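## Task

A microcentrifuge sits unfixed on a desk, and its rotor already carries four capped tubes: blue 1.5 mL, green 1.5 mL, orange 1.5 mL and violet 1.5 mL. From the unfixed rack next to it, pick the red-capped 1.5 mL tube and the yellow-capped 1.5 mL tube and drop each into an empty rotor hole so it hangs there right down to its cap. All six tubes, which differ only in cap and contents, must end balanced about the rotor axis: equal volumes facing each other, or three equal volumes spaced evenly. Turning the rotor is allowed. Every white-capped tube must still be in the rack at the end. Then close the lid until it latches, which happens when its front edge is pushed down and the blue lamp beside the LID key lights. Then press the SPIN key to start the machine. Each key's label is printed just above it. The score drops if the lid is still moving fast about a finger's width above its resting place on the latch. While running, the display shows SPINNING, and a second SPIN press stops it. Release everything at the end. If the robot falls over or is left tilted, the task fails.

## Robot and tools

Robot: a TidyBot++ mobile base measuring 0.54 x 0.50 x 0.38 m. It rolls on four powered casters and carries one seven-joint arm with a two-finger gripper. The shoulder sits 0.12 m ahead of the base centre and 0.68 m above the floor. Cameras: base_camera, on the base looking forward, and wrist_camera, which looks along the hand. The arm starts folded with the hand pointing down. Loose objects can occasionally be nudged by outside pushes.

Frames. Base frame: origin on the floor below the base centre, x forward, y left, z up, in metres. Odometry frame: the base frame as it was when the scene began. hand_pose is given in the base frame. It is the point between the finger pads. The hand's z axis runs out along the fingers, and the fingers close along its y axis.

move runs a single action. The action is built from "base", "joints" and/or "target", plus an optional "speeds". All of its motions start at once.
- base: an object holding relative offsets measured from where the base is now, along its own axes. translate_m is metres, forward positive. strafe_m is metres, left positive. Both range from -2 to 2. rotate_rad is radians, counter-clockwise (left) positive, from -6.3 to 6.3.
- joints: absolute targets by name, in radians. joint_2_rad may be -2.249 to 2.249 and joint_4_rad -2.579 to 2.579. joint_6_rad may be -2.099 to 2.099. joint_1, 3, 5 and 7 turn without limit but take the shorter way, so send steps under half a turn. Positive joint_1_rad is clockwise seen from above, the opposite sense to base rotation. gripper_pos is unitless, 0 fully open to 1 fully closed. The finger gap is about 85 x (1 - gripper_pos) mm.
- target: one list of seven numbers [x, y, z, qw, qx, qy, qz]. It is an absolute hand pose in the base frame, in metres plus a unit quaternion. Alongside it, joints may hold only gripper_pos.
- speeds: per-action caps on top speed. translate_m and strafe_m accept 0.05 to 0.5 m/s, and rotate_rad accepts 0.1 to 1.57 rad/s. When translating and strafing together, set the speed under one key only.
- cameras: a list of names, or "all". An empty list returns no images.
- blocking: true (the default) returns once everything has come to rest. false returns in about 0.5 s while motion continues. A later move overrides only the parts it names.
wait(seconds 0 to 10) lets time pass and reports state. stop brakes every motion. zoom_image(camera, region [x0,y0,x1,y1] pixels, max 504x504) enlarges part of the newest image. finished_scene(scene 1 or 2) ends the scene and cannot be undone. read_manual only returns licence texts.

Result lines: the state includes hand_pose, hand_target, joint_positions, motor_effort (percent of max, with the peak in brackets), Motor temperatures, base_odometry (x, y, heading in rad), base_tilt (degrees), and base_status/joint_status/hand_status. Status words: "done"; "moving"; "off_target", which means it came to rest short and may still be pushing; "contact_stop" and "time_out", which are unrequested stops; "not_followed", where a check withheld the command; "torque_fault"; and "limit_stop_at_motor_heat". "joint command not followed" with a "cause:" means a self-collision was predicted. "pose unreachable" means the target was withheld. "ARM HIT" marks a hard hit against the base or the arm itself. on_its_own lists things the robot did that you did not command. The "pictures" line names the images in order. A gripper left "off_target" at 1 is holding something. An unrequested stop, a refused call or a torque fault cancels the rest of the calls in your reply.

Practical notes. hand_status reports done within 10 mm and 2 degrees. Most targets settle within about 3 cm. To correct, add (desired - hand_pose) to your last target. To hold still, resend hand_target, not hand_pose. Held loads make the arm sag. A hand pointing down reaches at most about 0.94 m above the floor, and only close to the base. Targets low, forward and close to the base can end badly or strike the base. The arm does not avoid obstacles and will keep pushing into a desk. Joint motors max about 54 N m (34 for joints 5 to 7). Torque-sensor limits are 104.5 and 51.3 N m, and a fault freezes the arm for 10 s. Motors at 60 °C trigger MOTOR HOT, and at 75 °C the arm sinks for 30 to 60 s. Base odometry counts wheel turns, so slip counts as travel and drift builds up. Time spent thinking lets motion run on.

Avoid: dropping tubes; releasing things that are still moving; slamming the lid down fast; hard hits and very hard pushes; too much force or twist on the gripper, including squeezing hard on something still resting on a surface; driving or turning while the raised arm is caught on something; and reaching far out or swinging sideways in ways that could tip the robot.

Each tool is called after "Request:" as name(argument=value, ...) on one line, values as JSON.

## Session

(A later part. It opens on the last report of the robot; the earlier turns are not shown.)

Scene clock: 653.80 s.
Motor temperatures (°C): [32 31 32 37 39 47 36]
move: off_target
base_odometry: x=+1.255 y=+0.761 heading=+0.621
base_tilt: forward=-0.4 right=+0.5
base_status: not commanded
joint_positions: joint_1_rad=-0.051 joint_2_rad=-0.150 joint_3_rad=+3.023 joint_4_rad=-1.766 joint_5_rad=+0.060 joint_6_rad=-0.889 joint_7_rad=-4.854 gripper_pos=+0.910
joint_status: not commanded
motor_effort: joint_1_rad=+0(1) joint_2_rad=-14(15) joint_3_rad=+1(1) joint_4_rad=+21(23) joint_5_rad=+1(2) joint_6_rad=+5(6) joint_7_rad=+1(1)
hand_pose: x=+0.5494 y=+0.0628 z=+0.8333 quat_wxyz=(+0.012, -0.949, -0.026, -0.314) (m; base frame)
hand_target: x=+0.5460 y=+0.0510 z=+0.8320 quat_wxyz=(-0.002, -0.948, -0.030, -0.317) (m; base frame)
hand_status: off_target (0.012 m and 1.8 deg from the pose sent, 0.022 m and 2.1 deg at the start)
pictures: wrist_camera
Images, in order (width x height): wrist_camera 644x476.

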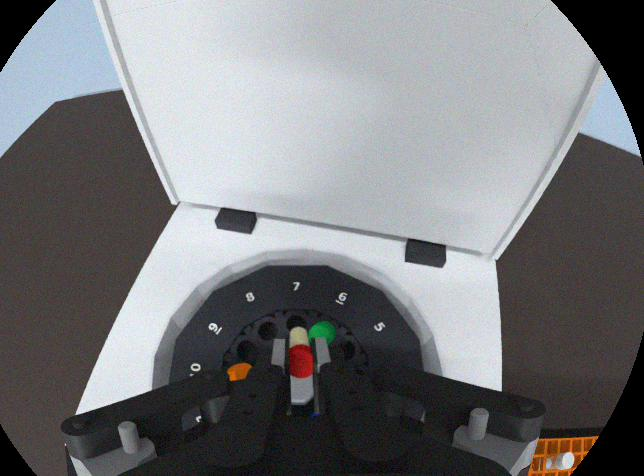

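Request:
move(target=[0.557,0.053,0.822,0.002,0.947,0.03,0.317], cameras=["wrist_camera"])

Request:
zoom_image(camera="wrist_camera", region=[220, 280, 380, 400])

Scene clock: 661.50 s.
Motor temperatures (°C): [32 31 32 37 39 47 36]
move: off_target
base_odometry: x=+1.255 y=+0.761 heading=+0.621
base_tilt: forward=-0.4 right=+0.5
base_status: not commanded
joint_positions: joint_1_rad=-0.051 joint_2_rad=-0.147 joint_3_rad=+3.023 joint_4_rad=-1.769 joint_5_rad=+0.060 joint_6_rad=-0.869 joint_7_rad=-4.854 gripper_pos=+0.910
joint_status: not commanded
motor_effort: joint_1_rad=+0(1) joint_2_rad=-14(16) joint_3_rad=+1(1) joint_4_rad=+22(22) joint_5_rad=+1(1) joint_6_rad=+5(6) joint_7_rad=+0(0)
hand_pose: x=+0.5540 y=+0.0638 z=+0.8338 quat_wxyz=(+0.014, -0.947, -0.026, -0.320) (m; base frame)
hand_target: x=+0.5570 y=+0.0530 z=+0.8220 quat_wxyz=(-0.002, -0.948, -0.030, -0.317) (m; base frame)
hand_status: off_target (0.016 m and 1.9 deg from the pose sent, 0.017 m and 1.8 deg at the start)
pictures: wrist_camera
Images, in order (width x height): wrist_camera 644x476.

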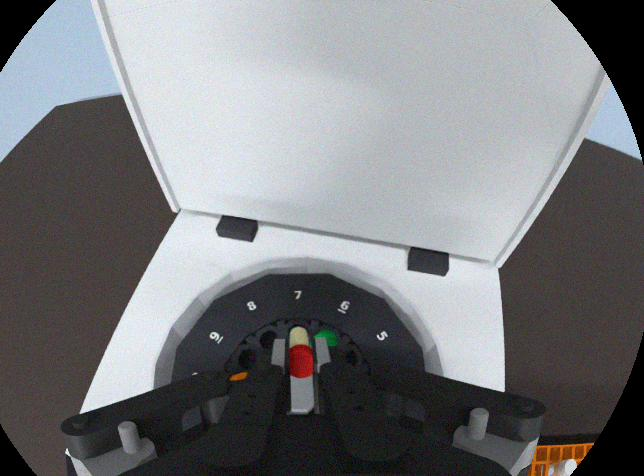

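Scaled by 3.150.

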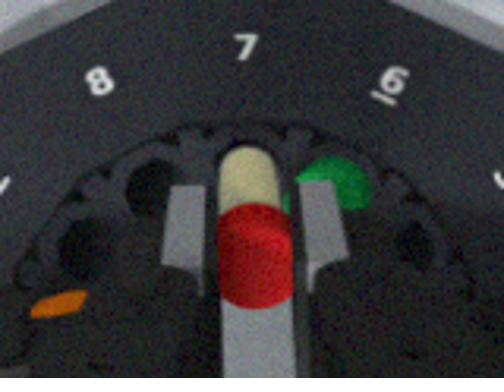

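Request:
move(target=[0.558,0.053,0.812,0.002,0.947,0.03,0.317], cameras=["wrist_camera"])

Request:
zoom_image(camera="wrist_camera", region=[220, 280, 380, 400])

Scene clock: 666.97 s.
Motor temperatures (°C): [32 31 32 37 39 47 36]
move: off_target
base_odometry: x=+1.255 y=+0.761 heading=+0.621
base_tilt: forward=-0.4 right=+0.5
base_status: not commanded
joint_positions: joint_1_rad=-0.051 joint_2_rad=-0.147 joint_3_rad=+3.023 joint_4_rad=-1.795 joint_5_rad=+0.060 joint_6_rad=-0.839 joint_7_rad=-4.854 gripper_pos=+0.910
joint_status: not commanded
motor_effort: joint_1_rad=+0(1) joint_2_rad=-14(15) joint_3_rad=+0(1) joint_4_rad=+20(22) joint_5_rad=+1(1) joint_6_rad=+5(5) joint_7_rad=+0(0)
hand_pose: x=+0.5546 y=+0.0642 z=+0.8267 quat_wxyz=(+0.014, -0.946, -0.027, -0.322) (m; base frame)
hand_target: x=+0.5580 y=+0.0530 z=+0.8120 quat_wxyz=(-0.002, -0.948, -0.030, -0.317) (m; base frame)
hand_status: off_target (0.019 m and 2.0 deg from the pose sent, 0.025 m and 1.9 deg at the start)
pictures: wrist_camera
Images, in order (width x height): wrist_camera 644x476.

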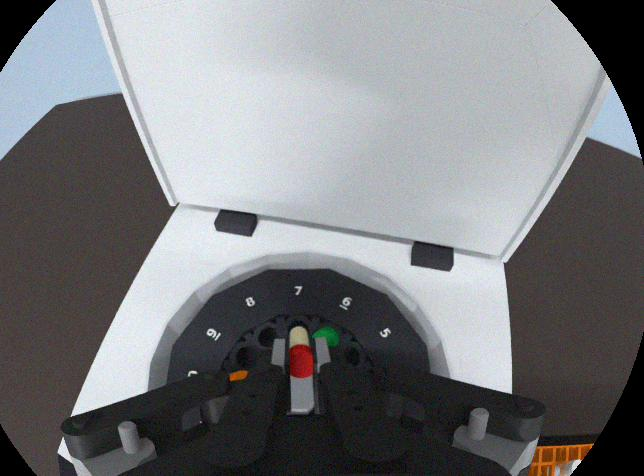

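Scaled by 3.150.

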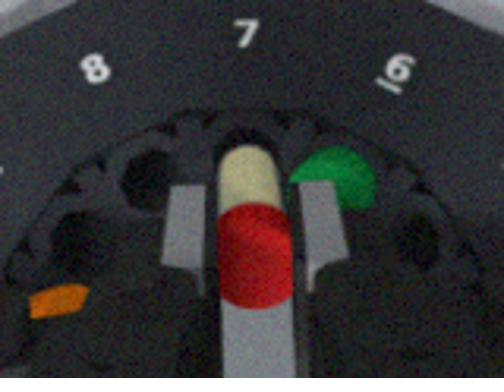

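Request:
move(target=[0.567,0.053,0.804,0.002,0.947,0.03,0.317], cameras=[])

Request:
move(target=[0.571,0.053,0.798,0.002,0.940,0.03,0.335], cameras=["wrist_camera"])

Request:
zoom_image(camera="wrist_camera", region=[220, 280, 380, 400])

Scene clock: 675.13 s.
Motor temperatures (°C): [32 31 32 37 39 47 36]
move: off_target
base_odometry: x=+1.255 y=+0.761 heading=+0.621
base_tilt: forward=-0.4 right=+0.5
base_status: not commanded
joint_positions: joint_1_rad=-0.051 joint_2_rad=-0.136 joint_3_rad=+3.024 joint_4_rad=-1.797 joint_5_rad=+0.060 joint_6_rad=-0.817 joint_7_rad=-4.854 gripper_pos=+0.910
joint_status: not commanded
motor_effort: joint_1_rad=+0(1) joint_2_rad=-13(14) joint_3_rad=+1(1) joint_4_rad=+21(22) joint_5_rad=+1(1) joint_6_rad=+6(6) joint_7_rad=+0(0)
hand_pose: x=+0.5610 y=+0.0648 z=+0.8247 quat_wxyz=(+0.016, -0.945, -0.027, -0.326) (m; base frame)
hand_target: x=+0.5670 y=+0.0530 z=+0.8040 quat_wxyz=(-0.002, -0.948, -0.030, -0.317) (m; base frame)
hand_status: off_target (0.025 m and 2.3 deg from the pose sent, 0.028 m and 2.0 deg at the start)
pictures: none
No camera images: "cameras" was empty.

Scene clock: 675.93 s.
Motor temperatures (°C): [32 31 32 37 39 47 36]
move: off_target
base_odometry: x=+1.255 y=+0.761 heading=+0.621
base_tilt: forward=-0.4 right=+0.5
base_status: not commanded
joint_positions: joint_1_rad=-0.053 joint_2_rad=-0.146 joint_3_rad=+3.023 joint_4_rad=-1.839 joint_5_rad=+0.061 joint_6_rad=-0.749 joint_7_rad=-4.854 gripper_pos=+0.910
joint_status: not commanded
motor_effort: joint_1_rad=+2(2) joint_2_rad=-8(13) joint_3_rad=+2(4) joint_4_rad=+19(21) joint_5_rad=+2(4) joint_6_rad=+7(8) joint_7_rad=+0(1)
hand_pose: x=+0.5641 y=+0.0671 z=+0.8217 quat_wxyz=(+0.018, -0.938, -0.030, -0.344) (m; base frame)
hand_target: x=+0.5710 y=+0.0530 z=+0.7980 quat_wxyz=(-0.002, -0.942, -0.030, -0.336) (m; base frame)
hand_status: off_target (0.028 m and 2.5 deg from the pose sent, 0.031 m and 2.4 deg at the start)
pictures: wrist_camera
Images, in order (width x height): wrist_camera 644x476.

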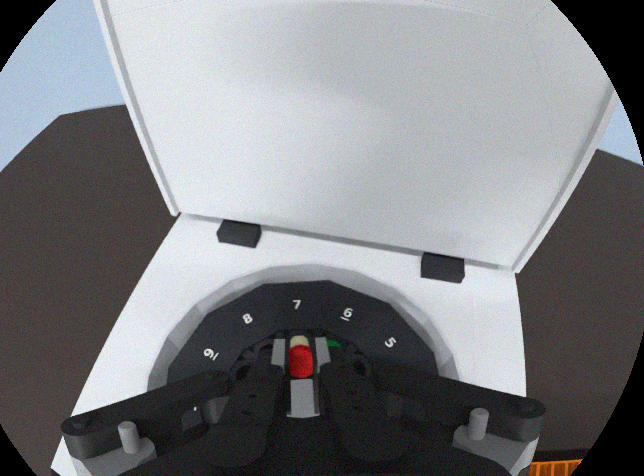

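Scaled by 3.150.

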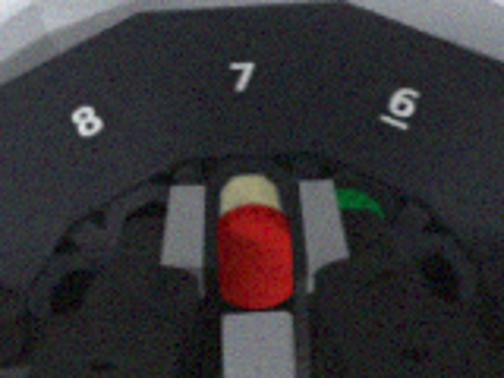

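Request:
move(target=[0.575,0.052,0.800,0.002,0.932,0.032,0.360], cameras=["wrist_camera"])

Request:
zoom_image(camera="wrist_camera", region=[220, 280, 380, 400])

Scene clock: 683.70 s.
Motor temperatures (°C): [32 31 32 37 39 47 36]
move: off_target
base_odometry: x=+1.255 y=+0.761 heading=+0.621
base_tilt: forward=-0.5 right=+0.6
base_status: not commanded
joint_positions: joint_1_rad=-0.051 joint_2_rad=-0.167 joint_3_rad=+3.021 joint_4_rad=-1.885 joint_5_rad=+0.064 joint_6_rad=-0.682 joint_7_rad=-4.854 gripper_pos=+0.910
joint_status: not commanded
motor_effort: joint_1_rad=+1(3) joint_2_rad=-4(8) joint_3_rad=+2(4) joint_4_rad=+20(21) joint_5_rad=+2(3) joint_6_rad=+9(10) joint_7_rad=+0(0)
hand_pose: x=+0.5640 y=+0.0679 z=+0.8209 quat_wxyz=(+0.019, -0.931, -0.033, -0.363) (m; base frame)
hand_target: x=+0.5750 y=+0.0520 z=+0.8000 quat_wxyz=(-0.002, -0.932, -0.032, -0.360) (m; base frame)
hand_status: off_target (0.028 m and 2.5 deg from the pose sent, 0.029 m and 3.1 deg at the start)
pictures: wrist_camera
Images, in order (width x height): wrist_camera 644x476.

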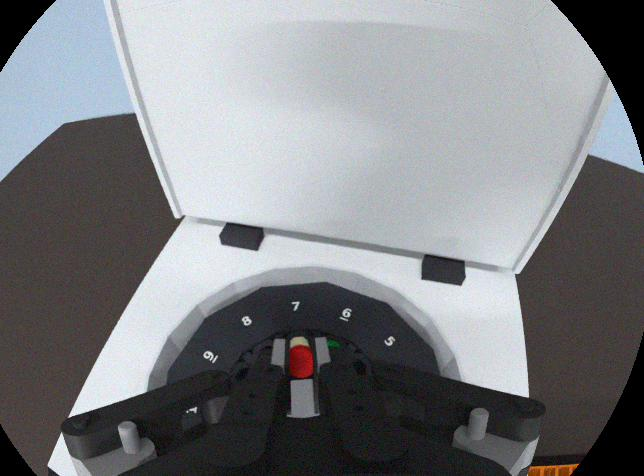

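Scaled by 3.150.

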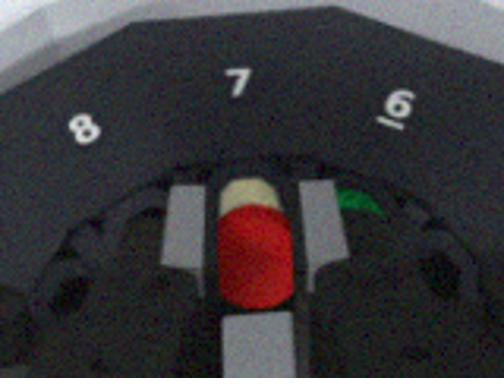

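Request:
move(joints={"gripper_pos":0.78}, cameras=["wrist_camera"])

Request:
zoom_image(camera="wrist_camera", region=[220, 280, 380, 400])

Request:
move(target=[0.55,0.062,0.838,0.002,0.932,0.032,0.360], cameras=["wrist_camera"])

Request:
zoom_image(camera="wrist_camera", region=[220, 280, 380, 400])

Scene clock: 692.43 s.
Motor temperatures (°C): [32 31 32 37 39 47 36]
move: done
base_odometry: x=+1.255 y=+0.761 heading=+0.621
base_tilt: forward=-0.5 right=+0.5
base_status: not commanded
joint_positions: joint_1_rad=-0.051 joint_2_rad=-0.167 joint_3_rad=+3.010 joint_4_rad=-1.888 joint_5_rad=+0.064 joint_6_rad=-0.672 joint_7_rad=-4.854 gripper_pos=+0.780
joint_status: all done
motor_effort: joint_1_rad=+4(4) joint_2_rad=-7(9) joint_3_rad=+5(6) joint_4_rad=+21(21) joint_5_rad=+4(5) joint_6_rad=+8(10) joint_7_rad=+0(0)
hand_pose: x=+0.5648 y=+0.0735 z=+0.8213 quat_wxyz=(+0.021, -0.930, -0.038, -0.366) (m; base frame)
hand_target: x=+0.5750 y=+0.0520 z=+0.8000 quat_wxyz=(-0.002, -0.932, -0.032, -0.360) (m; base frame)
hand_status: not commanded
pictures: wrist_camera
Images, in order (width x height): wrist_camera 644x476.

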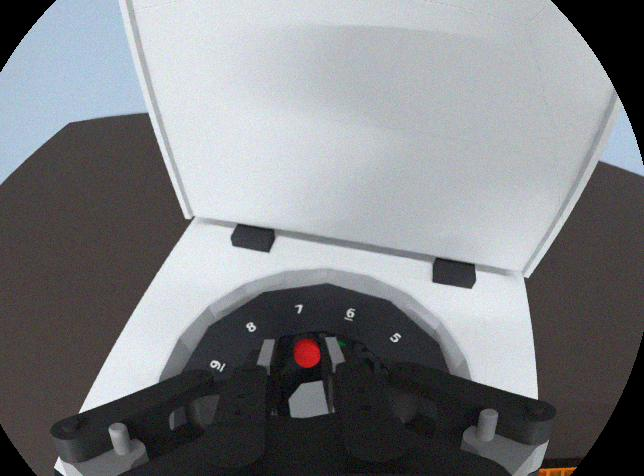

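Scaled by 3.150.

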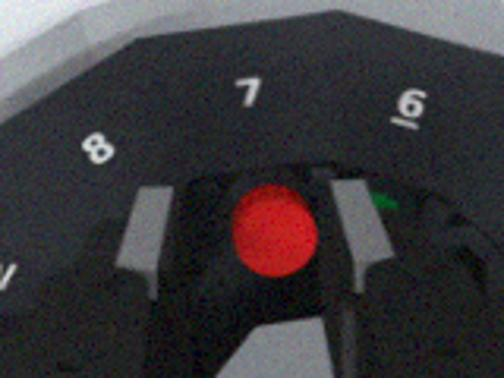

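Scene clock: 693.33 s.
Motor temperatures (°C): [32 31 32 37 39 47 36]
move: off_target
base_odometry: x=+1.255 y=+0.761 heading=+0.621
base_tilt: forward=-0.4 right=+0.5
base_status: not commanded
joint_positions: joint_1_rad=-0.030 joint_2_rad=-0.187 joint_3_rad=+2.993 joint_4_rad=-1.864 joint_5_rad=+0.066 joint_6_rad=-0.729 joint_7_rad=-4.854 gripper_pos=+0.780
joint_status: not commanded
motor_effort: joint_1_rad=+0(3) joint_2_rad=-13(15) joint_3_rad=+1(4) joint_4_rad=+22(22) joint_5_rad=+1(4) joint_6_rad=+6(8) joint_7_rad=+0(0)
hand_pose: x=+0.5553 y=+0.0694 z=+0.8306 quat_wxyz=(+0.015, -0.932, -0.036, -0.360) (m; base frame)
hand_target: x=+0.5500 y=+0.0620 z=+0.8380 quat_wxyz=(-0.002, -0.932, -0.032, -0.360) (m; base frame)
hand_status: off_target (0.012 m and 2.0 deg from the pose sent, 0.025 m and 2.9 deg at the start)
pictures: wrist_camera
Images, in order (width x height): wrist_camera 644x476.

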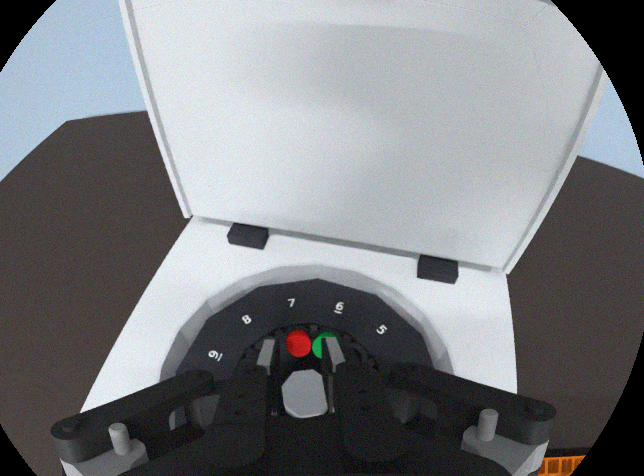

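Scaled by 3.150.

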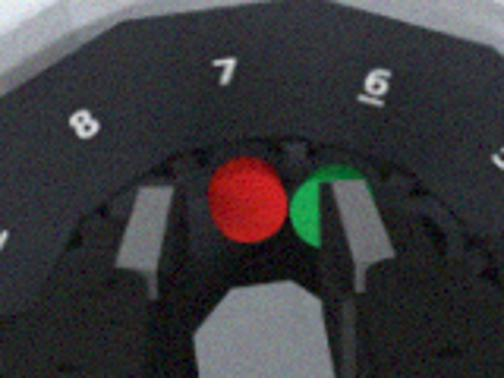

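Request:
move(target=[0.49,0.06,0.90,0,0.945,0.03,0.318], cameras=["wrist_camera"])

Request:
zoom_image(camera="wrist_camera", region=[210, 200, 390, 350])

Request:
move(target=[0.47,0.04,0.91,0,1,0,0], cameras=["wrist_camera"])

Request:
zoom_image(camera="wrist_camera", region=[200, 130, 400, 300])

Scene clock: 702.50 s.
Motor temperatures (°C): [32 31 32 37 39 47 36]
move: off_target
base_odometry: x=+1.255 y=+0.761 heading=+0.621
base_tilt: forward=-0.4 right=+0.5
base_status: not commanded
joint_positions: joint_1_rad=-0.030 joint_2_rad=-0.278 joint_3_rad=+2.993 joint_4_rad=-1.667 joint_5_rad=+0.066 joint_6_rad=-1.077 joint_7_rad=-4.854 gripper_pos=+0.780
joint_status: not commanded
motor_effort: joint_1_rad=+0(1) joint_2_rad=-9(15) joint_3_rad=+1(2) joint_4_rad=+21(23) joint_5_rad=+2(2) joint_6_rad=+5(6) joint_7_rad=+0(0)
hand_pose: x=+0.5018 y=+0.0592 z=+0.8997 quat_wxyz=(+0.001, -0.942, -0.027, -0.334) (m; base frame)
hand_target: x=+0.4900 y=+0.0600 z=+0.9000 quat_wxyz=(+0.000, -0.947, -0.030, -0.319) (m; base frame)
hand_status: off_target (0.012 m and 1.8 deg from the pose sent, 0.096 m and 5.4 deg at the start)
pictures: wrist_camera
Images, in order (width x height): wrist_camera 644x476.

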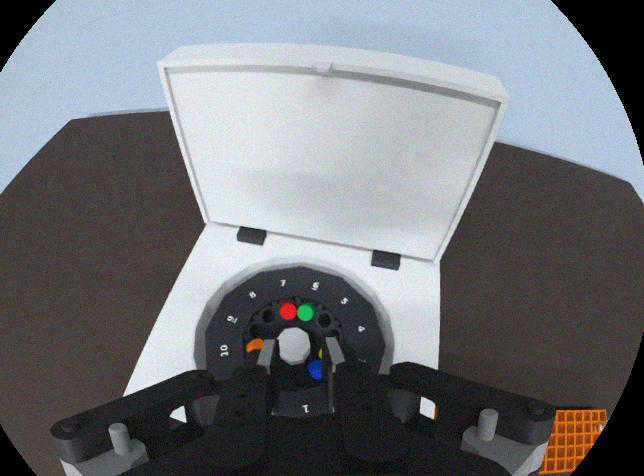

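Scaled by 2.800.

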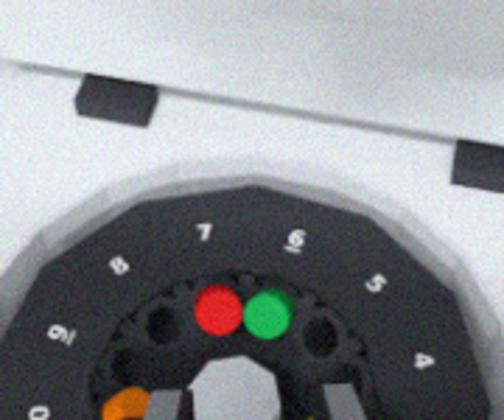

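Scene clock: 704.77 s.
Motor temperatures (°C): [32 31 32 37 39 47 36]
move: off_target
base_odometry: x=+1.255 y=+0.761 heading=+0.621
base_tilt: forward=-0.4 right=+0.5
base_status: not commanded
joint_positions: joint_1_rad=-0.089 joint_2_rad=+0.127 joint_3_rad=+3.119 joint_4_rad=-1.036 joint_5_rad=+0.061 joint_6_rad=-1.926 joint_7_rad=-4.854 gripper_pos=+0.780
joint_status: not commanded
motor_effort: joint_1_rad=+0(1) joint_2_rad=-20(22) joint_3_rad=+0(1) joint_4_rad=+17(22) joint_5_rad=+1(2) joint_6_rad=+1(6) joint_7_rad=+0(0)
hand_pose: x=+0.4765 y=+0.0229 z=+0.9134 quat_wxyz=(-0.023, -0.999, +0.027, -0.030) (m; base frame)
hand_target: x=+0.4700 y=+0.0400 z=+0.9100 quat_wxyz=(+0.000, -1.000, +0.000, +0.000) (m; base frame)
hand_status: off_target (0.019 m and 5.3 deg from the pose sent, 0.039 m and 39.1 deg at the start)
pictures: wrist_camera
Images, in order (width x height): wrist_camera 644x476.

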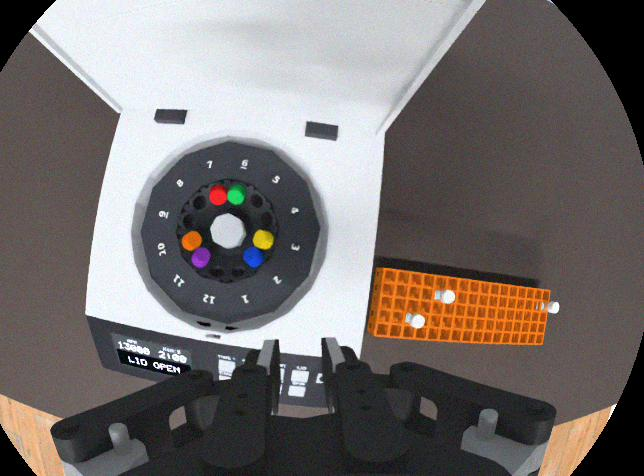

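Scaled by 2.520.

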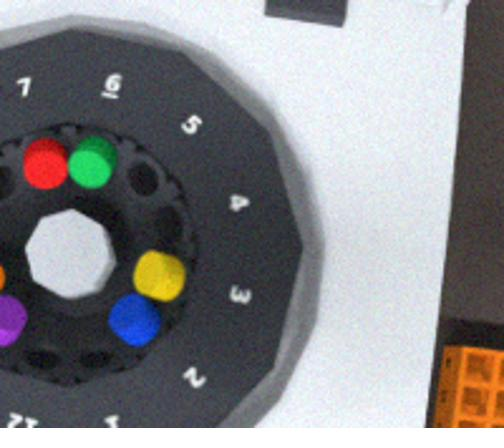

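Request:
zoom_image(camera="wrist_camera", region=[175, 170, 285, 280])

Request:
move(target=[0.50,0.03,0.91,0,0.985,0,0.174], joints={"gripper_pos":1.0}, cameras=["wrist_camera"])

Request:
zoom_image(camera="wrist_camera", region=[200, 210, 360, 370])

Scaled by 4.582.

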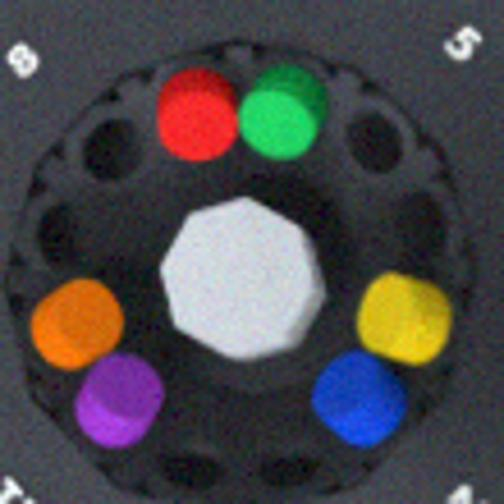

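Scene clock: 714.80 s.
Motor temperatures (°C): [32 31 31 37 39 47 36]
move: off_target
base_odometry: x=+1.255 y=+0.761 heading=+0.621
base_tilt: forward=-0.5 right=+0.5
base_status: not commanded
joint_positions: joint_1_rad=-0.078 joint_2_rad=-0.044 joint_3_rad=+3.119 joint_4_rad=-1.268 joint_5_rad=+0.060 joint_6_rad=-1.593 joint_7_rad=-4.854 gripper_pos=+0.999
joint_status: all done
motor_effort: joint_1_rad=+0(1) joint_2_rad=-16(22) joint_3_rad=+0(1) joint_4_rad=+19(19) joint_5_rad=+1(1) joint_6_rad=+3(3) joint_7_rad=+0(0)
hand_pose: x=+0.4948 y=+0.0207 z=+0.9144 quat_wxyz=(-0.010, -0.986, +0.025, -0.164) (m; base frame)
hand_target: x=+0.5000 y=+0.0300 z=+0.9100 quat_wxyz=(+0.000, -0.985, +0.000, -0.174) (m; base frame)
hand_status: off_target (0.012 m and 3.4 deg from the pose sent, 0.025 m and 17.1 deg at the start)
pictures: wrist_camera
Images, in order (width x height): wrist_camera 644x476.

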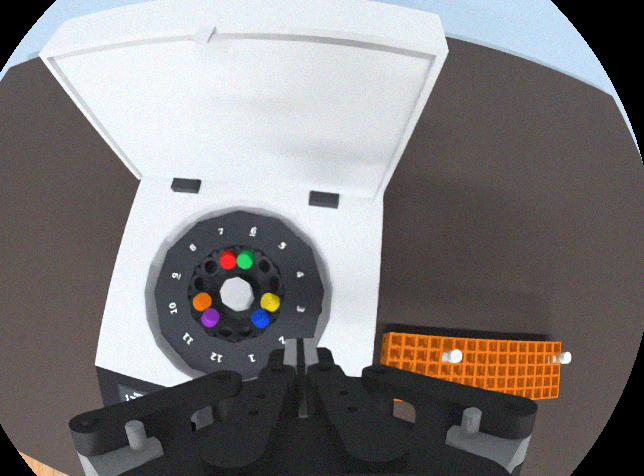

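Scaled by 3.150.

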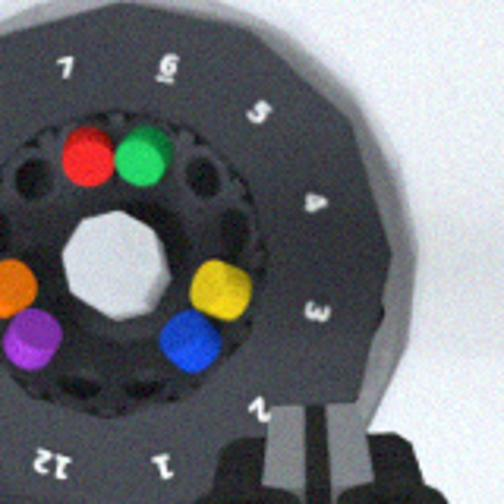

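Request:
move(target=[0.50,0.04,0.98,-0.213,0.675,-0.675,0.213], joints={"gripper_pos":0.4}, cameras=["wrist_camera"])

Request:
move(target=[0.595,0.049,1.03,-0.213,0.675,-0.675,0.213], cameras=["wrist_camera"])

Scene clock: 726.73 s.
Motor temperatures (°C): [32 31 31 37 39 47 36]
move: off_target
base_odometry: x=+1.255 y=+0.761 heading=+0.621
base_tilt: forward=-0.4 right=+0.5
base_status: not commanded
joint_positions: joint_1_rad=+0.207 joint_2_rad=-0.172 joint_3_rad=+2.881 joint_4_rad=-1.269 joint_5_rad=+0.048 joint_6_rad=-1.465 joint_7_rad=-6.303 gripper_pos=+0.400
joint_status: all done
motor_effort: joint_1_rad=+0(1) joint_2_rad=-11(17) joint_3_rad=+1(1) joint_4_rad=+19(19) joint_5_rad=+2(2) joint_6_rad=+5(5) joint_7_rad=+0(0)
hand_pose: x=+0.4955 y=+0.0190 z=+0.9774 quat_wxyz=(+0.177, -0.689, +0.666, -0.226) (m; base frame)
hand_target: x=+0.5000 y=+0.0400 z=+0.9800 quat_wxyz=(+0.213, -0.674, +0.674, -0.213) (m; base frame)
hand_status: off_target (0.022 m and 4.8 deg from the pose sent, 0.069 m and 88.8 deg at the start)
pictures: wrist_camera
Images, in order (width x height): wrist_camera 644x476.

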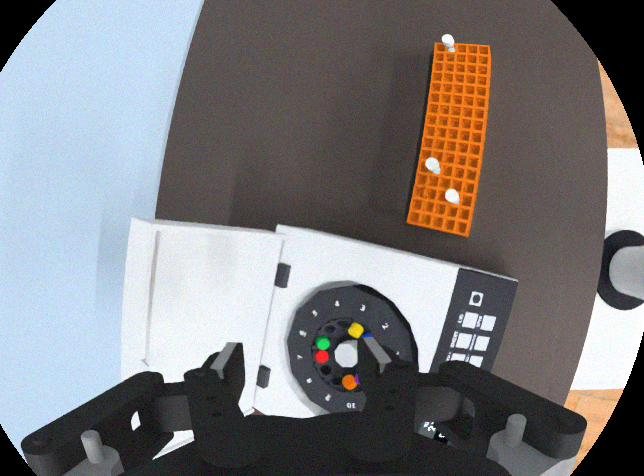

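Scene clock: 728.37 s.
Motor temperatures (°C): [32 31 31 37 39 47 36]
move: off_target
base_odometry: x=+1.255 y=+0.761 heading=+0.621
base_tilt: forward=-0.4 right=+0.5
base_status: not commanded
joint_positions: joint_1_rad=-0.215 joint_2_rad=+0.088 joint_3_rad=+3.216 joint_4_rad=-0.856 joint_5_rad=+0.048 joint_6_rad=-1.541 joint_7_rad=-6.354 gripper_pos=+0.400
joint_status: not commanded
motor_effort: joint_1_rad=+0(1) joint_2_rad=-20(22) joint_3_rad=+0(2) joint_4_rad=+18(20) joint_5_rad=+1(2) joint_6_rad=+5(6) joint_7_rad=+0(0)
hand_pose: x=+0.5981 y=+0.0566 z=+1.0390 quat_wxyz=(+0.234, -0.688, +0.650, -0.223) (m; base frame)
hand_target: x=+0.5950 y=+0.0490 z=+1.0300 quat_wxyz=(+0.213, -0.674, +0.674, -0.213) (m; base frame)
hand_status: off_target (0.012 m and 4.2 deg from the pose sent, 0.117 m and 4.8 deg at the start)
pictures: wrist_camera
Images, in order (width x height): wrist_camera 644x476.

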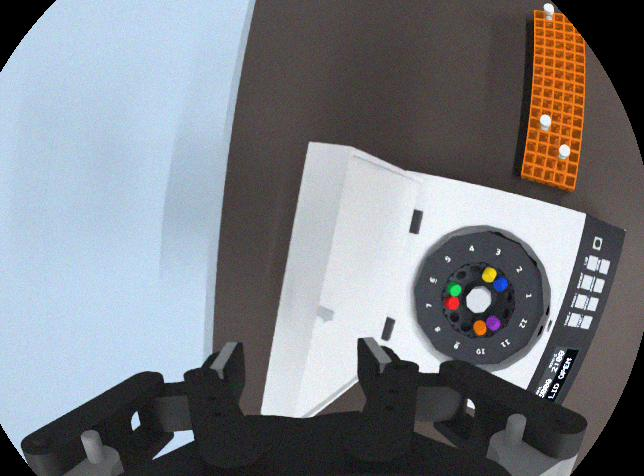

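Request:
move(target=[0.648,0.045,0.985,-0.213,0.675,-0.675,0.213], cameras=["wrist_camera"])

Scene clock: 736.73 s.
Motor temperatures (°C): [32 31 31 37 39 47 36]
move: off_target
base_odometry: x=+1.255 y=+0.761 heading=+0.621
base_tilt: forward=-0.4 right=+0.5
base_status: not commanded
joint_positions: joint_1_rad=-0.226 joint_2_rad=+0.158 joint_3_rad=+3.290 joint_4_rad=-0.903 joint_5_rad=+0.048 joint_6_rad=-1.465 joint_7_rad=-6.355 gripper_pos=+0.400
joint_status: not commanded
motor_effort: joint_1_rad=-1(1) joint_2_rad=-23(27) joint_3_rad=+0(1) joint_4_rad=+19(20) joint_5_rad=+2(2) joint_6_rad=+5(6) joint_7_rad=+0(0)
hand_pose: x=+0.6392 y=+0.0350 z=+0.9977 quat_wxyz=(+0.208, -0.675, +0.672, -0.224) (m; base frame)
hand_target: x=+0.6480 y=+0.0450 z=+0.9850 quat_wxyz=(+0.213, -0.674, +0.674, -0.213) (m; base frame)
hand_status: off_target (0.018 m and 1.5 deg from the pose sent, 0.074 m and 4.2 deg at the start)
pictures: wrist_camera
Images, in order (width x height): wrist_camera 644x476.

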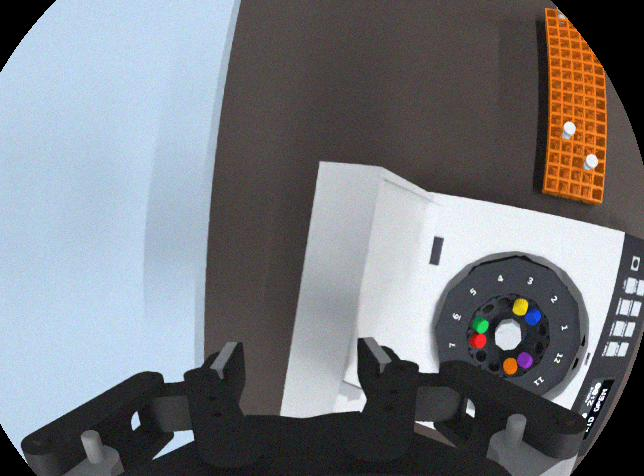

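Request:
move(target=[0.657,0.050,0.962,-0.213,0.675,-0.675,0.213], cameras=["wrist_camera"])

Scene clock: 741.63 s.
Motor temperatures (°C): [32 31 31 37 39 47 36]
move: off_target
base_odometry: x=+1.255 y=+0.761 heading=+0.621
base_tilt: forward=-0.4 right=+0.5
base_status: not commanded
joint_positions: joint_1_rad=-0.235 joint_2_rad=+0.158 joint_3_rad=+3.290 joint_4_rad=-0.985 joint_5_rad=+0.048 joint_6_rad=-1.405 joint_7_rad=-6.355 gripper_pos=+0.400
joint_status: not commanded
motor_effort: joint_1_rad=-1(1) joint_2_rad=-23(26) joint_3_rad=+1(1) joint_4_rad=+20(21) joint_5_rad=+1(2) joint_6_rad=+6(8) joint_7_rad=+0(0)
hand_pose: x=+0.6449 y=+0.0398 z=+0.9709 quat_wxyz=(+0.201, -0.681, +0.670, -0.217) (m; base frame)
hand_target: x=+0.6570 y=+0.0500 z=+0.9620 quat_wxyz=(+0.213, -0.674, +0.674, -0.213) (m; base frame)
hand_status: off_target (0.018 m and 1.7 deg from the pose sent, 0.043 m and 1.5 deg at the start)
pictures: wrist_camera
Images, in order (width x height): wrist_camera 644x476.

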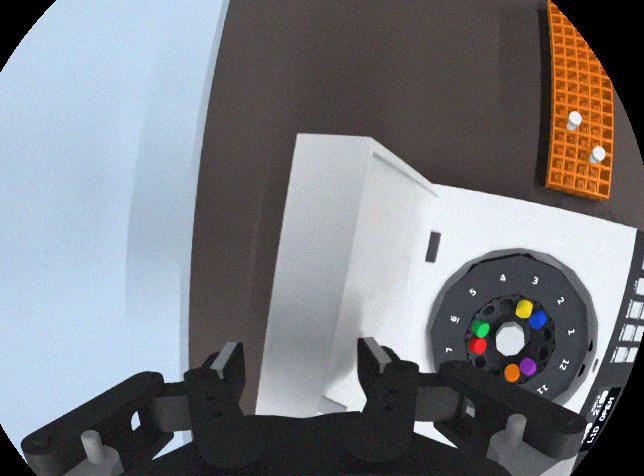

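Request:
move(target=[0.63,0.050,0.968,-0.213,0.675,-0.675,0.213], cameras=[])

Request:
move(target=[0.59,0.050,0.962,-0.213,0.675,-0.675,0.213], cameras=["wrist_camera"])

Scene clock: 749.13 s.
Motor temperatures (°C): [32 31 31 37 39 47 36]
move: done
base_odometry: x=+1.255 y=+0.761 heading=+0.621
base_tilt: forward=-0.4 right=+0.5
base_status: not commanded
joint_positions: joint_1_rad=-0.225 joint_2_rad=+0.117 joint_3_rad=+3.252 joint_4_rad=-1.028 joint_5_rad=+0.048 joint_6_rad=-1.390 joint_7_rad=-6.367 gripper_pos=+0.400
joint_status: not commanded
motor_effort: joint_1_rad=-1(2) joint_2_rad=-23(25) joint_3_rad=+0(1) joint_4_rad=+18(20) joint_5_rad=+1(2) joint_6_rad=+3(7) joint_7_rad=+0(1)
hand_pose: x=+0.6307 y=+0.0495 z=+0.9742 quat_wxyz=(+0.212, -0.684, +0.665, -0.213) (m; base frame)
hand_target: x=+0.6300 y=+0.0500 z=+0.9680 quat_wxyz=(+0.213, -0.674, +0.674, -0.213) (m; base frame)
hand_status: done (0.006 m and 1.6 deg from the pose sent, 0.018 m and 1.7 deg at the start)
pictures: none
No camera images: "cameras" was empty.

Scene clock: 750.17 s.
Motor temperatures (°C): [32 31 31 37 39 47 36]
move: off_target
base_odometry: x=+1.255 y=+0.761 heading=+0.621
base_tilt: forward=-0.4 right=+0.5
base_status: not commanded
joint_positions: joint_1_rad=-0.133 joint_2_rad=+0.013 joint_3_rad=+3.120 joint_4_rad=-1.152 joint_5_rad=+0.049 joint_6_rad=-1.364 joint_7_rad=-6.395 gripper_pos=+0.400
joint_status: not commanded
motor_effort: joint_1_rad=-1(2) joint_2_rad=-18(24) joint_3_rad=-1(2) joint_4_rad=+18(19) joint_5_rad=+0(1) joint_6_rad=+3(4) joint_7_rad=+0(1)
hand_pose: x=+0.5884 y=+0.0594 z=+0.9725 quat_wxyz=(+0.225, -0.686, +0.661, -0.202) (m; base frame)
hand_target: x=+0.5900 y=+0.0500 z=+0.9620 quat_wxyz=(+0.213, -0.674, +0.674, -0.213) (m; base frame)
hand_status: off_target (0.014 m and 2.8 deg from the pose sent, 0.042 m and 1.6 deg at the start)
pictures: wrist_camera
Images, in order (width x height): wrist_camera 644x476.

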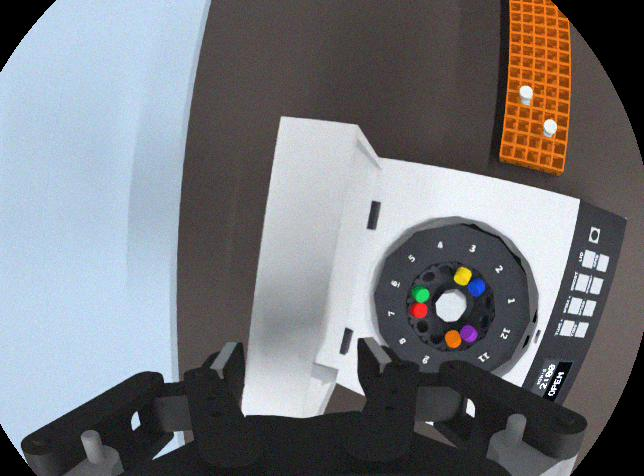

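Lid following. Continue.

Request:
move(target=[0.55,0.045,0.94,-0.213,0.675,-0.675,0.213], cameras=["wrist_camera"])

Request:
move(target=[0.525,0.045,0.916,-0.271,0.653,-0.653,0.271], cameras=["wrist_camera"])

Scene clock: 756.50 s.
Motor temperatures (°C): [32 31 31 37 39 47 36]
move: done
base_odometry: x=+1.255 y=+0.761 heading=+0.621
base_tilt: forward=-0.4 right=+0.5
base_status: not commanded
joint_positions: joint_1_rad=+0.047 joint_2_rad=-0.091 joint_3_rad=+2.960 joint_4_rad=-1.329 joint_5_rad=+0.049 joint_6_rad=-1.308 joint_7_rad=-6.396 gripper_pos=+0.400
joint_status: not commanded
motor_effort: joint_1_rad=+0(1) joint_2_rad=-14(18) joint_3_rad=+0(1) joint_4_rad=+19(20) joint_5_rad=+1(2) joint_6_rad=+4(4) joint_7_rad=+0(1)
hand_pose: x=+0.5479 y=+0.0486 z=+0.9454 quat_wxyz=(+0.211, -0.684, +0.668, -0.205) (m; base frame)
hand_target: x=+0.5500 y=+0.0450 z=+0.9400 quat_wxyz=(+0.213, -0.674, +0.674, -0.213) (m; base frame)
hand_status: done (0.007 m and 1.6 deg from the pose sent, 0.052 m and 2.8 deg at the start)
pictures: wrist_camera
Images, in order (width x height): wrist_camera 644x476.

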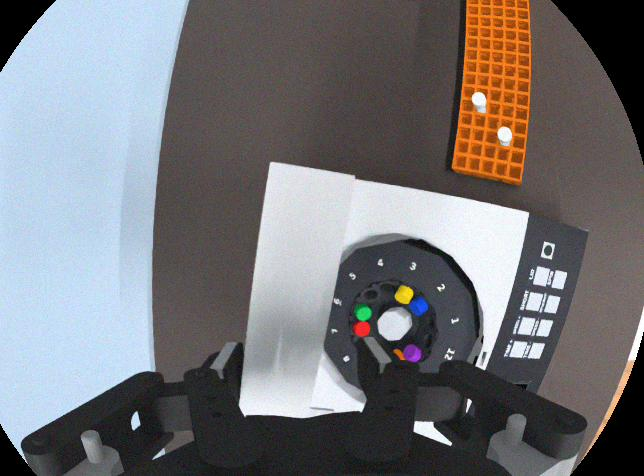

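Scene clock: 758.10 s.
Motor temperatures (°C): [32 31 31 37 39 47 36]
move: off_target
base_odometry: x=+1.255 y=+0.761 heading=+0.621
base_tilt: forward=-0.4 right=+0.5
base_status: not commanded
joint_positions: joint_1_rad=+0.473 joint_2_rad=-0.313 joint_3_rad=+2.739 joint_4_rad=-1.651 joint_5_rad=-0.129 joint_6_rad=-1.007 joint_7_rad=-6.251 gripper_pos=+0.400
joint_status: not commanded
motor_effort: joint_1_rad=+0(1) joint_2_rad=-6(15) joint_3_rad=+3(3) joint_4_rad=+21(21) joint_5_rad=+1(2) joint_6_rad=+5(6) joint_7_rad=+0(0)
hand_pose: x=+0.5233 y=+0.0302 z=+0.9224 quat_wxyz=(+0.255, -0.645, +0.665, -0.277) (m; base frame)
hand_target: x=+0.5250 y=+0.0450 z=+0.9160 quat_wxyz=(+0.271, -0.653, +0.653, -0.271) (m; base frame)
hand_status: off_target (0.016 m and 2.5 deg from the pose sent, 0.037 m and 10.9 deg at the start)
pictures: wrist_camera
Images, in order (width x height): wrist_camera 644x476.

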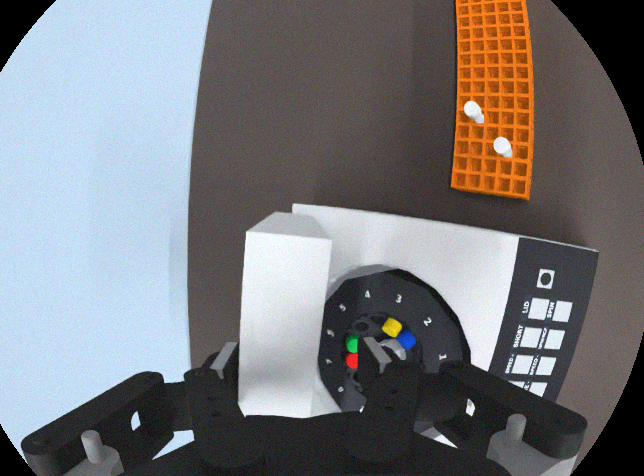

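Request:
move(target=[0.493,0.052,0.876,-0.3265,0.627,-0.627,0.3265], cameras=["wrist_camera"])

Scene clock: 767.00 s.
Motor temperatures (°C): [32 31 31 37 39 47 36]
move: off_target
base_odometry: x=+1.255 y=+0.761 heading=+0.621
base_tilt: forward=-0.4 right=+0.5
base_status: not commanded
joint_positions: joint_1_rad=+0.586 joint_2_rad=-0.535 joint_3_rad=+2.739 joint_4_rad=-2.003 joint_5_rad=-0.455 joint_6_rad=-0.745 joint_7_rad=-5.949 gripper_pos=+0.400
joint_status: not commanded
motor_effort: joint_1_rad=+0(1) joint_2_rad=+1(6) joint_3_rad=+4(5) joint_4_rad=+22(22) joint_5_rad=-1(1) joint_6_rad=+6(7) joint_7_rad=+0(1)
hand_pose: x=+0.4904 y=+0.0508 z=+0.8731 quat_wxyz=(+0.311, -0.636, +0.631, -0.317) (m; base frame)
hand_target: x=+0.4930 y=+0.0520 z=+0.8760 quat_wxyz=(+0.327, -0.627, +0.627, -0.327) (m; base frame)
hand_status: off_target (0.004 m and 2.5 deg from the pose sent, 0.060 m and 11.1 deg at the start)
pictures: wrist_camera
Images, in order (width x height): wrist_camera 644x476.

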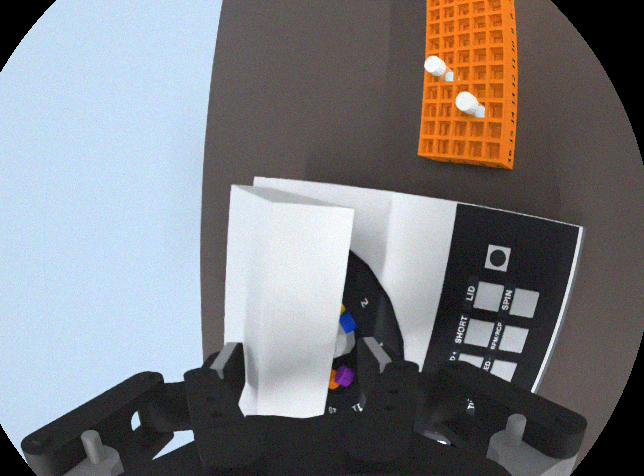

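Request:
move(target=[0.425,0.052,0.925,-0.3265,0.627,-0.627,0.3265], cameras=[])

Request:
move(target=[0.47,0.05,0.95,-0.123,0.696,-0.696,0.123], joints={"gripper_pos":1.0}, cameras=["wrist_camera"])

Scene clock: 776.30 s.
Motor temperatures (°C): [32 31 31 37 39 47 36]
move: off_target
base_odometry: x=+1.255 y=+0.761 heading=+0.621
base_tilt: forward=-0.4 right=+0.6
base_status: not commanded
joint_positions: joint_1_rad=+0.582 joint_2_rad=-0.689 joint_3_rad=+2.884 joint_4_rad=-1.939 joint_5_rad=-0.457 joint_6_rad=-0.938 joint_7_rad=-5.947 gripper_pos=+0.400
joint_status: not commanded
motor_effort: joint_1_rad=+0(1) joint_2_rad=+6(7) joint_3_rad=+4(5) joint_4_rad=+21(23) joint_5_rad=-1(2) joint_6_rad=+6(7) joint_7_rad=+0(1)
hand_pose: x=+0.4347 y=+0.0385 z=+0.9224 quat_wxyz=(+0.321, -0.610, +0.640, -0.339) (m; base frame)
hand_target: x=+0.4250 y=+0.0520 z=+0.9250 quat_wxyz=(+0.327, -0.627, +0.627, -0.327) (m; base frame)
hand_status: off_target (0.017 m and 2.9 deg from the pose sent, 0.083 m and 2.5 deg at the start)
pictures: none
No camera images: "cameras" was empty.

Scene clock: 778.63 s.
Motor temperatures (°C): [32 31 31 37 39 47 36]
move: off_target
base_odometry: x=+1.255 y=+0.761 heading=+0.621
base_tilt: forward=-0.4 right=+0.6
base_status: not commanded
joint_positions: joint_1_rad=+0.015 joint_2_rad=-0.093 joint_3_rad=+2.956 joint_4_rad=-1.199 joint_5_rad=-0.015 joint_6_rad=-1.639 joint_7_rad=-6.393 gripper_pos=+0.999
joint_status: all done
motor_effort: joint_1_rad=+0(1) joint_2_rad=-13(14) joint_3_rad=+0(5) joint_4_rad=+18(22) joint_5_rad=+1(2) joint_6_rad=+3(7) joint_7_rad=+0(1)
hand_pose: x=+0.4724 y=+0.0719 z=+0.9535 quat_wxyz=(+0.156, -0.717, +0.669, -0.119) (m; base frame)
hand_target: x=+0.4700 y=+0.0500 z=+0.9500 quat_wxyz=(+0.123, -0.696, +0.696, -0.123) (m; base frame)
hand_status: off_target (0.022 m and 5.4 deg from the pose sent, 0.046 m and 35.8 deg at the start)
pictures: wrist_camera
Images, in order (width x height): wrist_camera 644x476.

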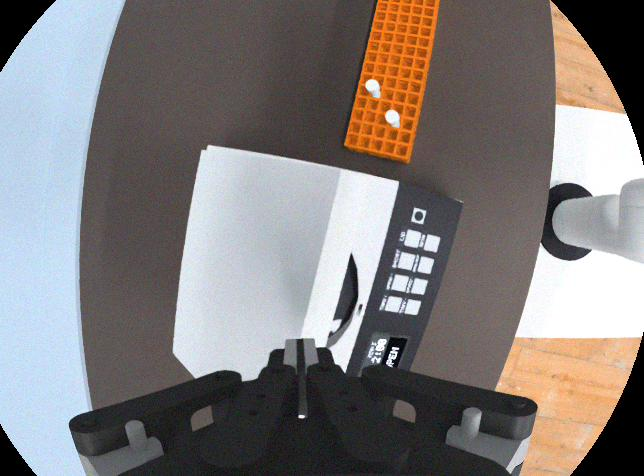

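Request:
move(target=[0.50,0.035,0.92,-0.123,0.696,-0.696,0.123], cameras=["wrist_camera"])

Request:
move(target=[0.50,0.038,0.89,-0.123,0.696,-0.696,0.123], cameras=["wrist_camera"])

Scene clock: 786.63 s.
Motor temperatures (°C): [32 31 31 37 39 47 36]
move: off_target
base_odometry: x=+1.255 y=+0.761 heading=+0.621
base_tilt: forward=-0.4 right=+0.6
base_status: not commanded
joint_positions: joint_1_rad=-0.012 joint_2_rad=-0.060 joint_3_rad=+3.040 joint_4_rad=-1.232 joint_5_rad=-0.014 joint_6_rad=-1.605 joint_7_rad=-6.394 gripper_pos=+0.999
joint_status: not commanded
motor_effort: joint_1_rad=+0(1) joint_2_rad=-15(17) joint_3_rad=+0(1) joint_4_rad=+19(19) joint_5_rad=+0(1) joint_6_rad=+3(4) joint_7_rad=+0(0)
hand_pose: x=+0.4903 y=+0.0495 z=+0.9328 quat_wxyz=(+0.144, -0.698, +0.693, -0.110) (m; base frame)
hand_target: x=+0.5000 y=+0.0350 z=+0.9200 quat_wxyz=(+0.123, -0.696, +0.696, -0.123) (m; base frame)
hand_status: off_target (0.022 m and 2.8 deg from the pose sent, 0.057 m and 5.4 deg at the start)
pictures: wrist_camera
Images, in order (width x height): wrist_camera 644x476.

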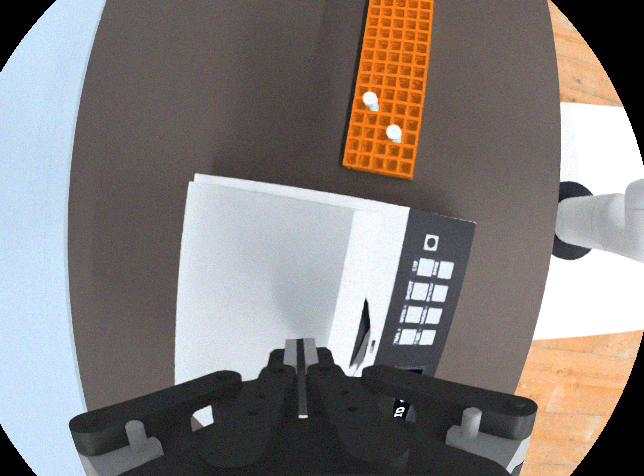

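Scene clock: 787.60 s.
Motor temperatures (°C): [32 31 31 37 39 47 36]
move: off_target
base_odometry: x=+1.255 y=+0.761 heading=+0.621
base_tilt: forward=-0.4 right=+0.5
base_status: not commanded
joint_positions: joint_1_rad=-0.010 joint_2_rad=-0.060 joint_3_rad=+3.035 joint_4_rad=-1.345 joint_5_rad=-0.014 joint_6_rad=-1.527 joint_7_rad=-6.394 gripper_pos=+0.999
joint_status: not commanded
motor_effort: joint_1_rad=+0(1) joint_2_rad=-16(16) joint_3_rad=+0(1) joint_4_rad=+19(20) joint_5_rad=+1(1) joint_6_rad=+2(3) joint_7_rad=+0(0)
hand_pose: x=+0.4918 y=+0.0506 z=+0.8957 quat_wxyz=(+0.131, -0.700, +0.695, -0.099) (m; base frame)
hand_target: x=+0.5000 y=+0.0380 z=+0.8900 quat_wxyz=(+0.123, -0.696, +0.696, -0.123) (m; base frame)
hand_status: off_target (0.016 m and 2.9 deg from the pose sent, 0.045 m and 2.8 deg at the start)
pictures: wrist_camera
Images, in order (width x height): wrist_camera 644x476.

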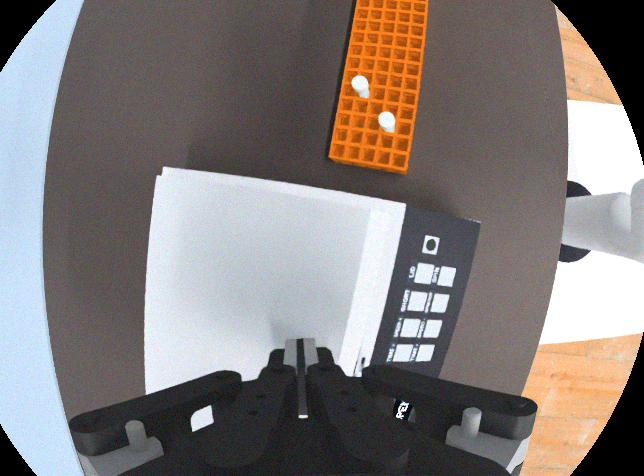

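Request:
move(target=[0.499,0.040,0.876,-0.123,0.696,-0.696,0.123], cameras=[])

Request:
move(target=[0.497,0.045,0.862,-0.123,0.696,-0.696,0.123], cameras=["wrist_camera"])

Scene clock: 792.97 s.
Motor temperatures (°C): [32 31 31 37 39 47 36]
move: off_target
base_odometry: x=+1.255 y=+0.761 heading=+0.621
base_tilt: forward=-0.4 right=+0.5
base_status: not commanded
joint_positions: joint_1_rad=+0.002 joint_2_rad=-0.063 joint_3_rad=+3.018 joint_4_rad=-1.400 joint_5_rad=-0.014 joint_6_rad=-1.480 joint_7_rad=-6.394 gripper_pos=+0.999
joint_status: not commanded
motor_effort: joint_1_rad=+0(1) joint_2_rad=-16(16) joint_3_rad=+0(1) joint_4_rad=+19(20) joint_5_rad=+1(1) joint_6_rad=+2(3) joint_7_rad=+0(0)
hand_pose: x=+0.4927 y=+0.0528 z=+0.8794 quat_wxyz=(+0.128, -0.702, +0.693, -0.098) (m; base frame)
hand_target: x=+0.4990 y=+0.0400 z=+0.8760 quat_wxyz=(+0.123, -0.696, +0.696, -0.123) (m; base frame)
hand_status: off_target (0.015 m and 3.0 deg from the pose sent, 0.024 m and 2.9 deg at the start)
pictures: none
No camera images: "cameras" was empty.

Scene clock: 793.73 s.
Motor temperatures (°C): [32 31 31 37 39 47 36]
move: off_target
base_odometry: x=+1.255 y=+0.761 heading=+0.621
base_tilt: forward=-0.5 right=+0.5
base_status: not commanded
joint_positions: joint_1_rad=+0.013 joint_2_rad=-0.078 joint_3_rad=+2.998 joint_4_rad=-1.443 joint_5_rad=-0.013 joint_6_rad=-1.432 joint_7_rad=-6.394 gripper_pos=+0.999
joint_status: not commanded
motor_effort: joint_1_rad=-1(1) joint_2_rad=-14(15) joint_3_rad=+0(1) joint_4_rad=+18(19) joint_5_rad=+1(1) joint_6_rad=+2(3) joint_7_rad=+0(0)
hand_pose: x=+0.4934 y=+0.0569 z=+0.8722 quat_wxyz=(+0.135, -0.704, +0.689, -0.105) (m; base frame)
hand_target: x=+0.4970 y=+0.0450 z=+0.8620 quat_wxyz=(+0.123, -0.696, +0.696, -0.123) (m; base frame)
hand_status: off_target (0.016 m and 2.8 deg from the pose sent, 0.020 m and 3.0 deg at the start)
pictures: wrist_camera
Images, in order (width x height): wrist_camera 644x476.

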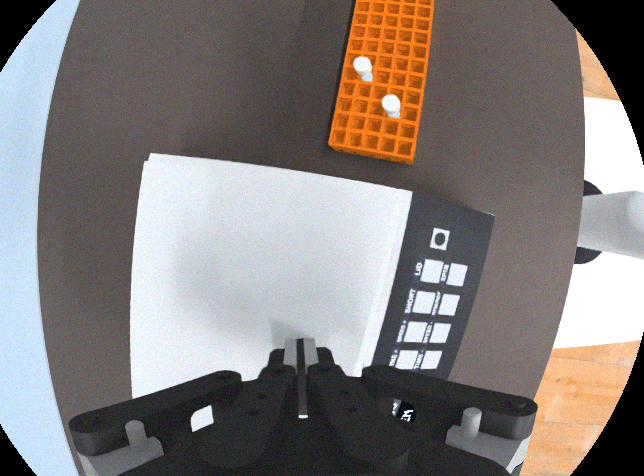

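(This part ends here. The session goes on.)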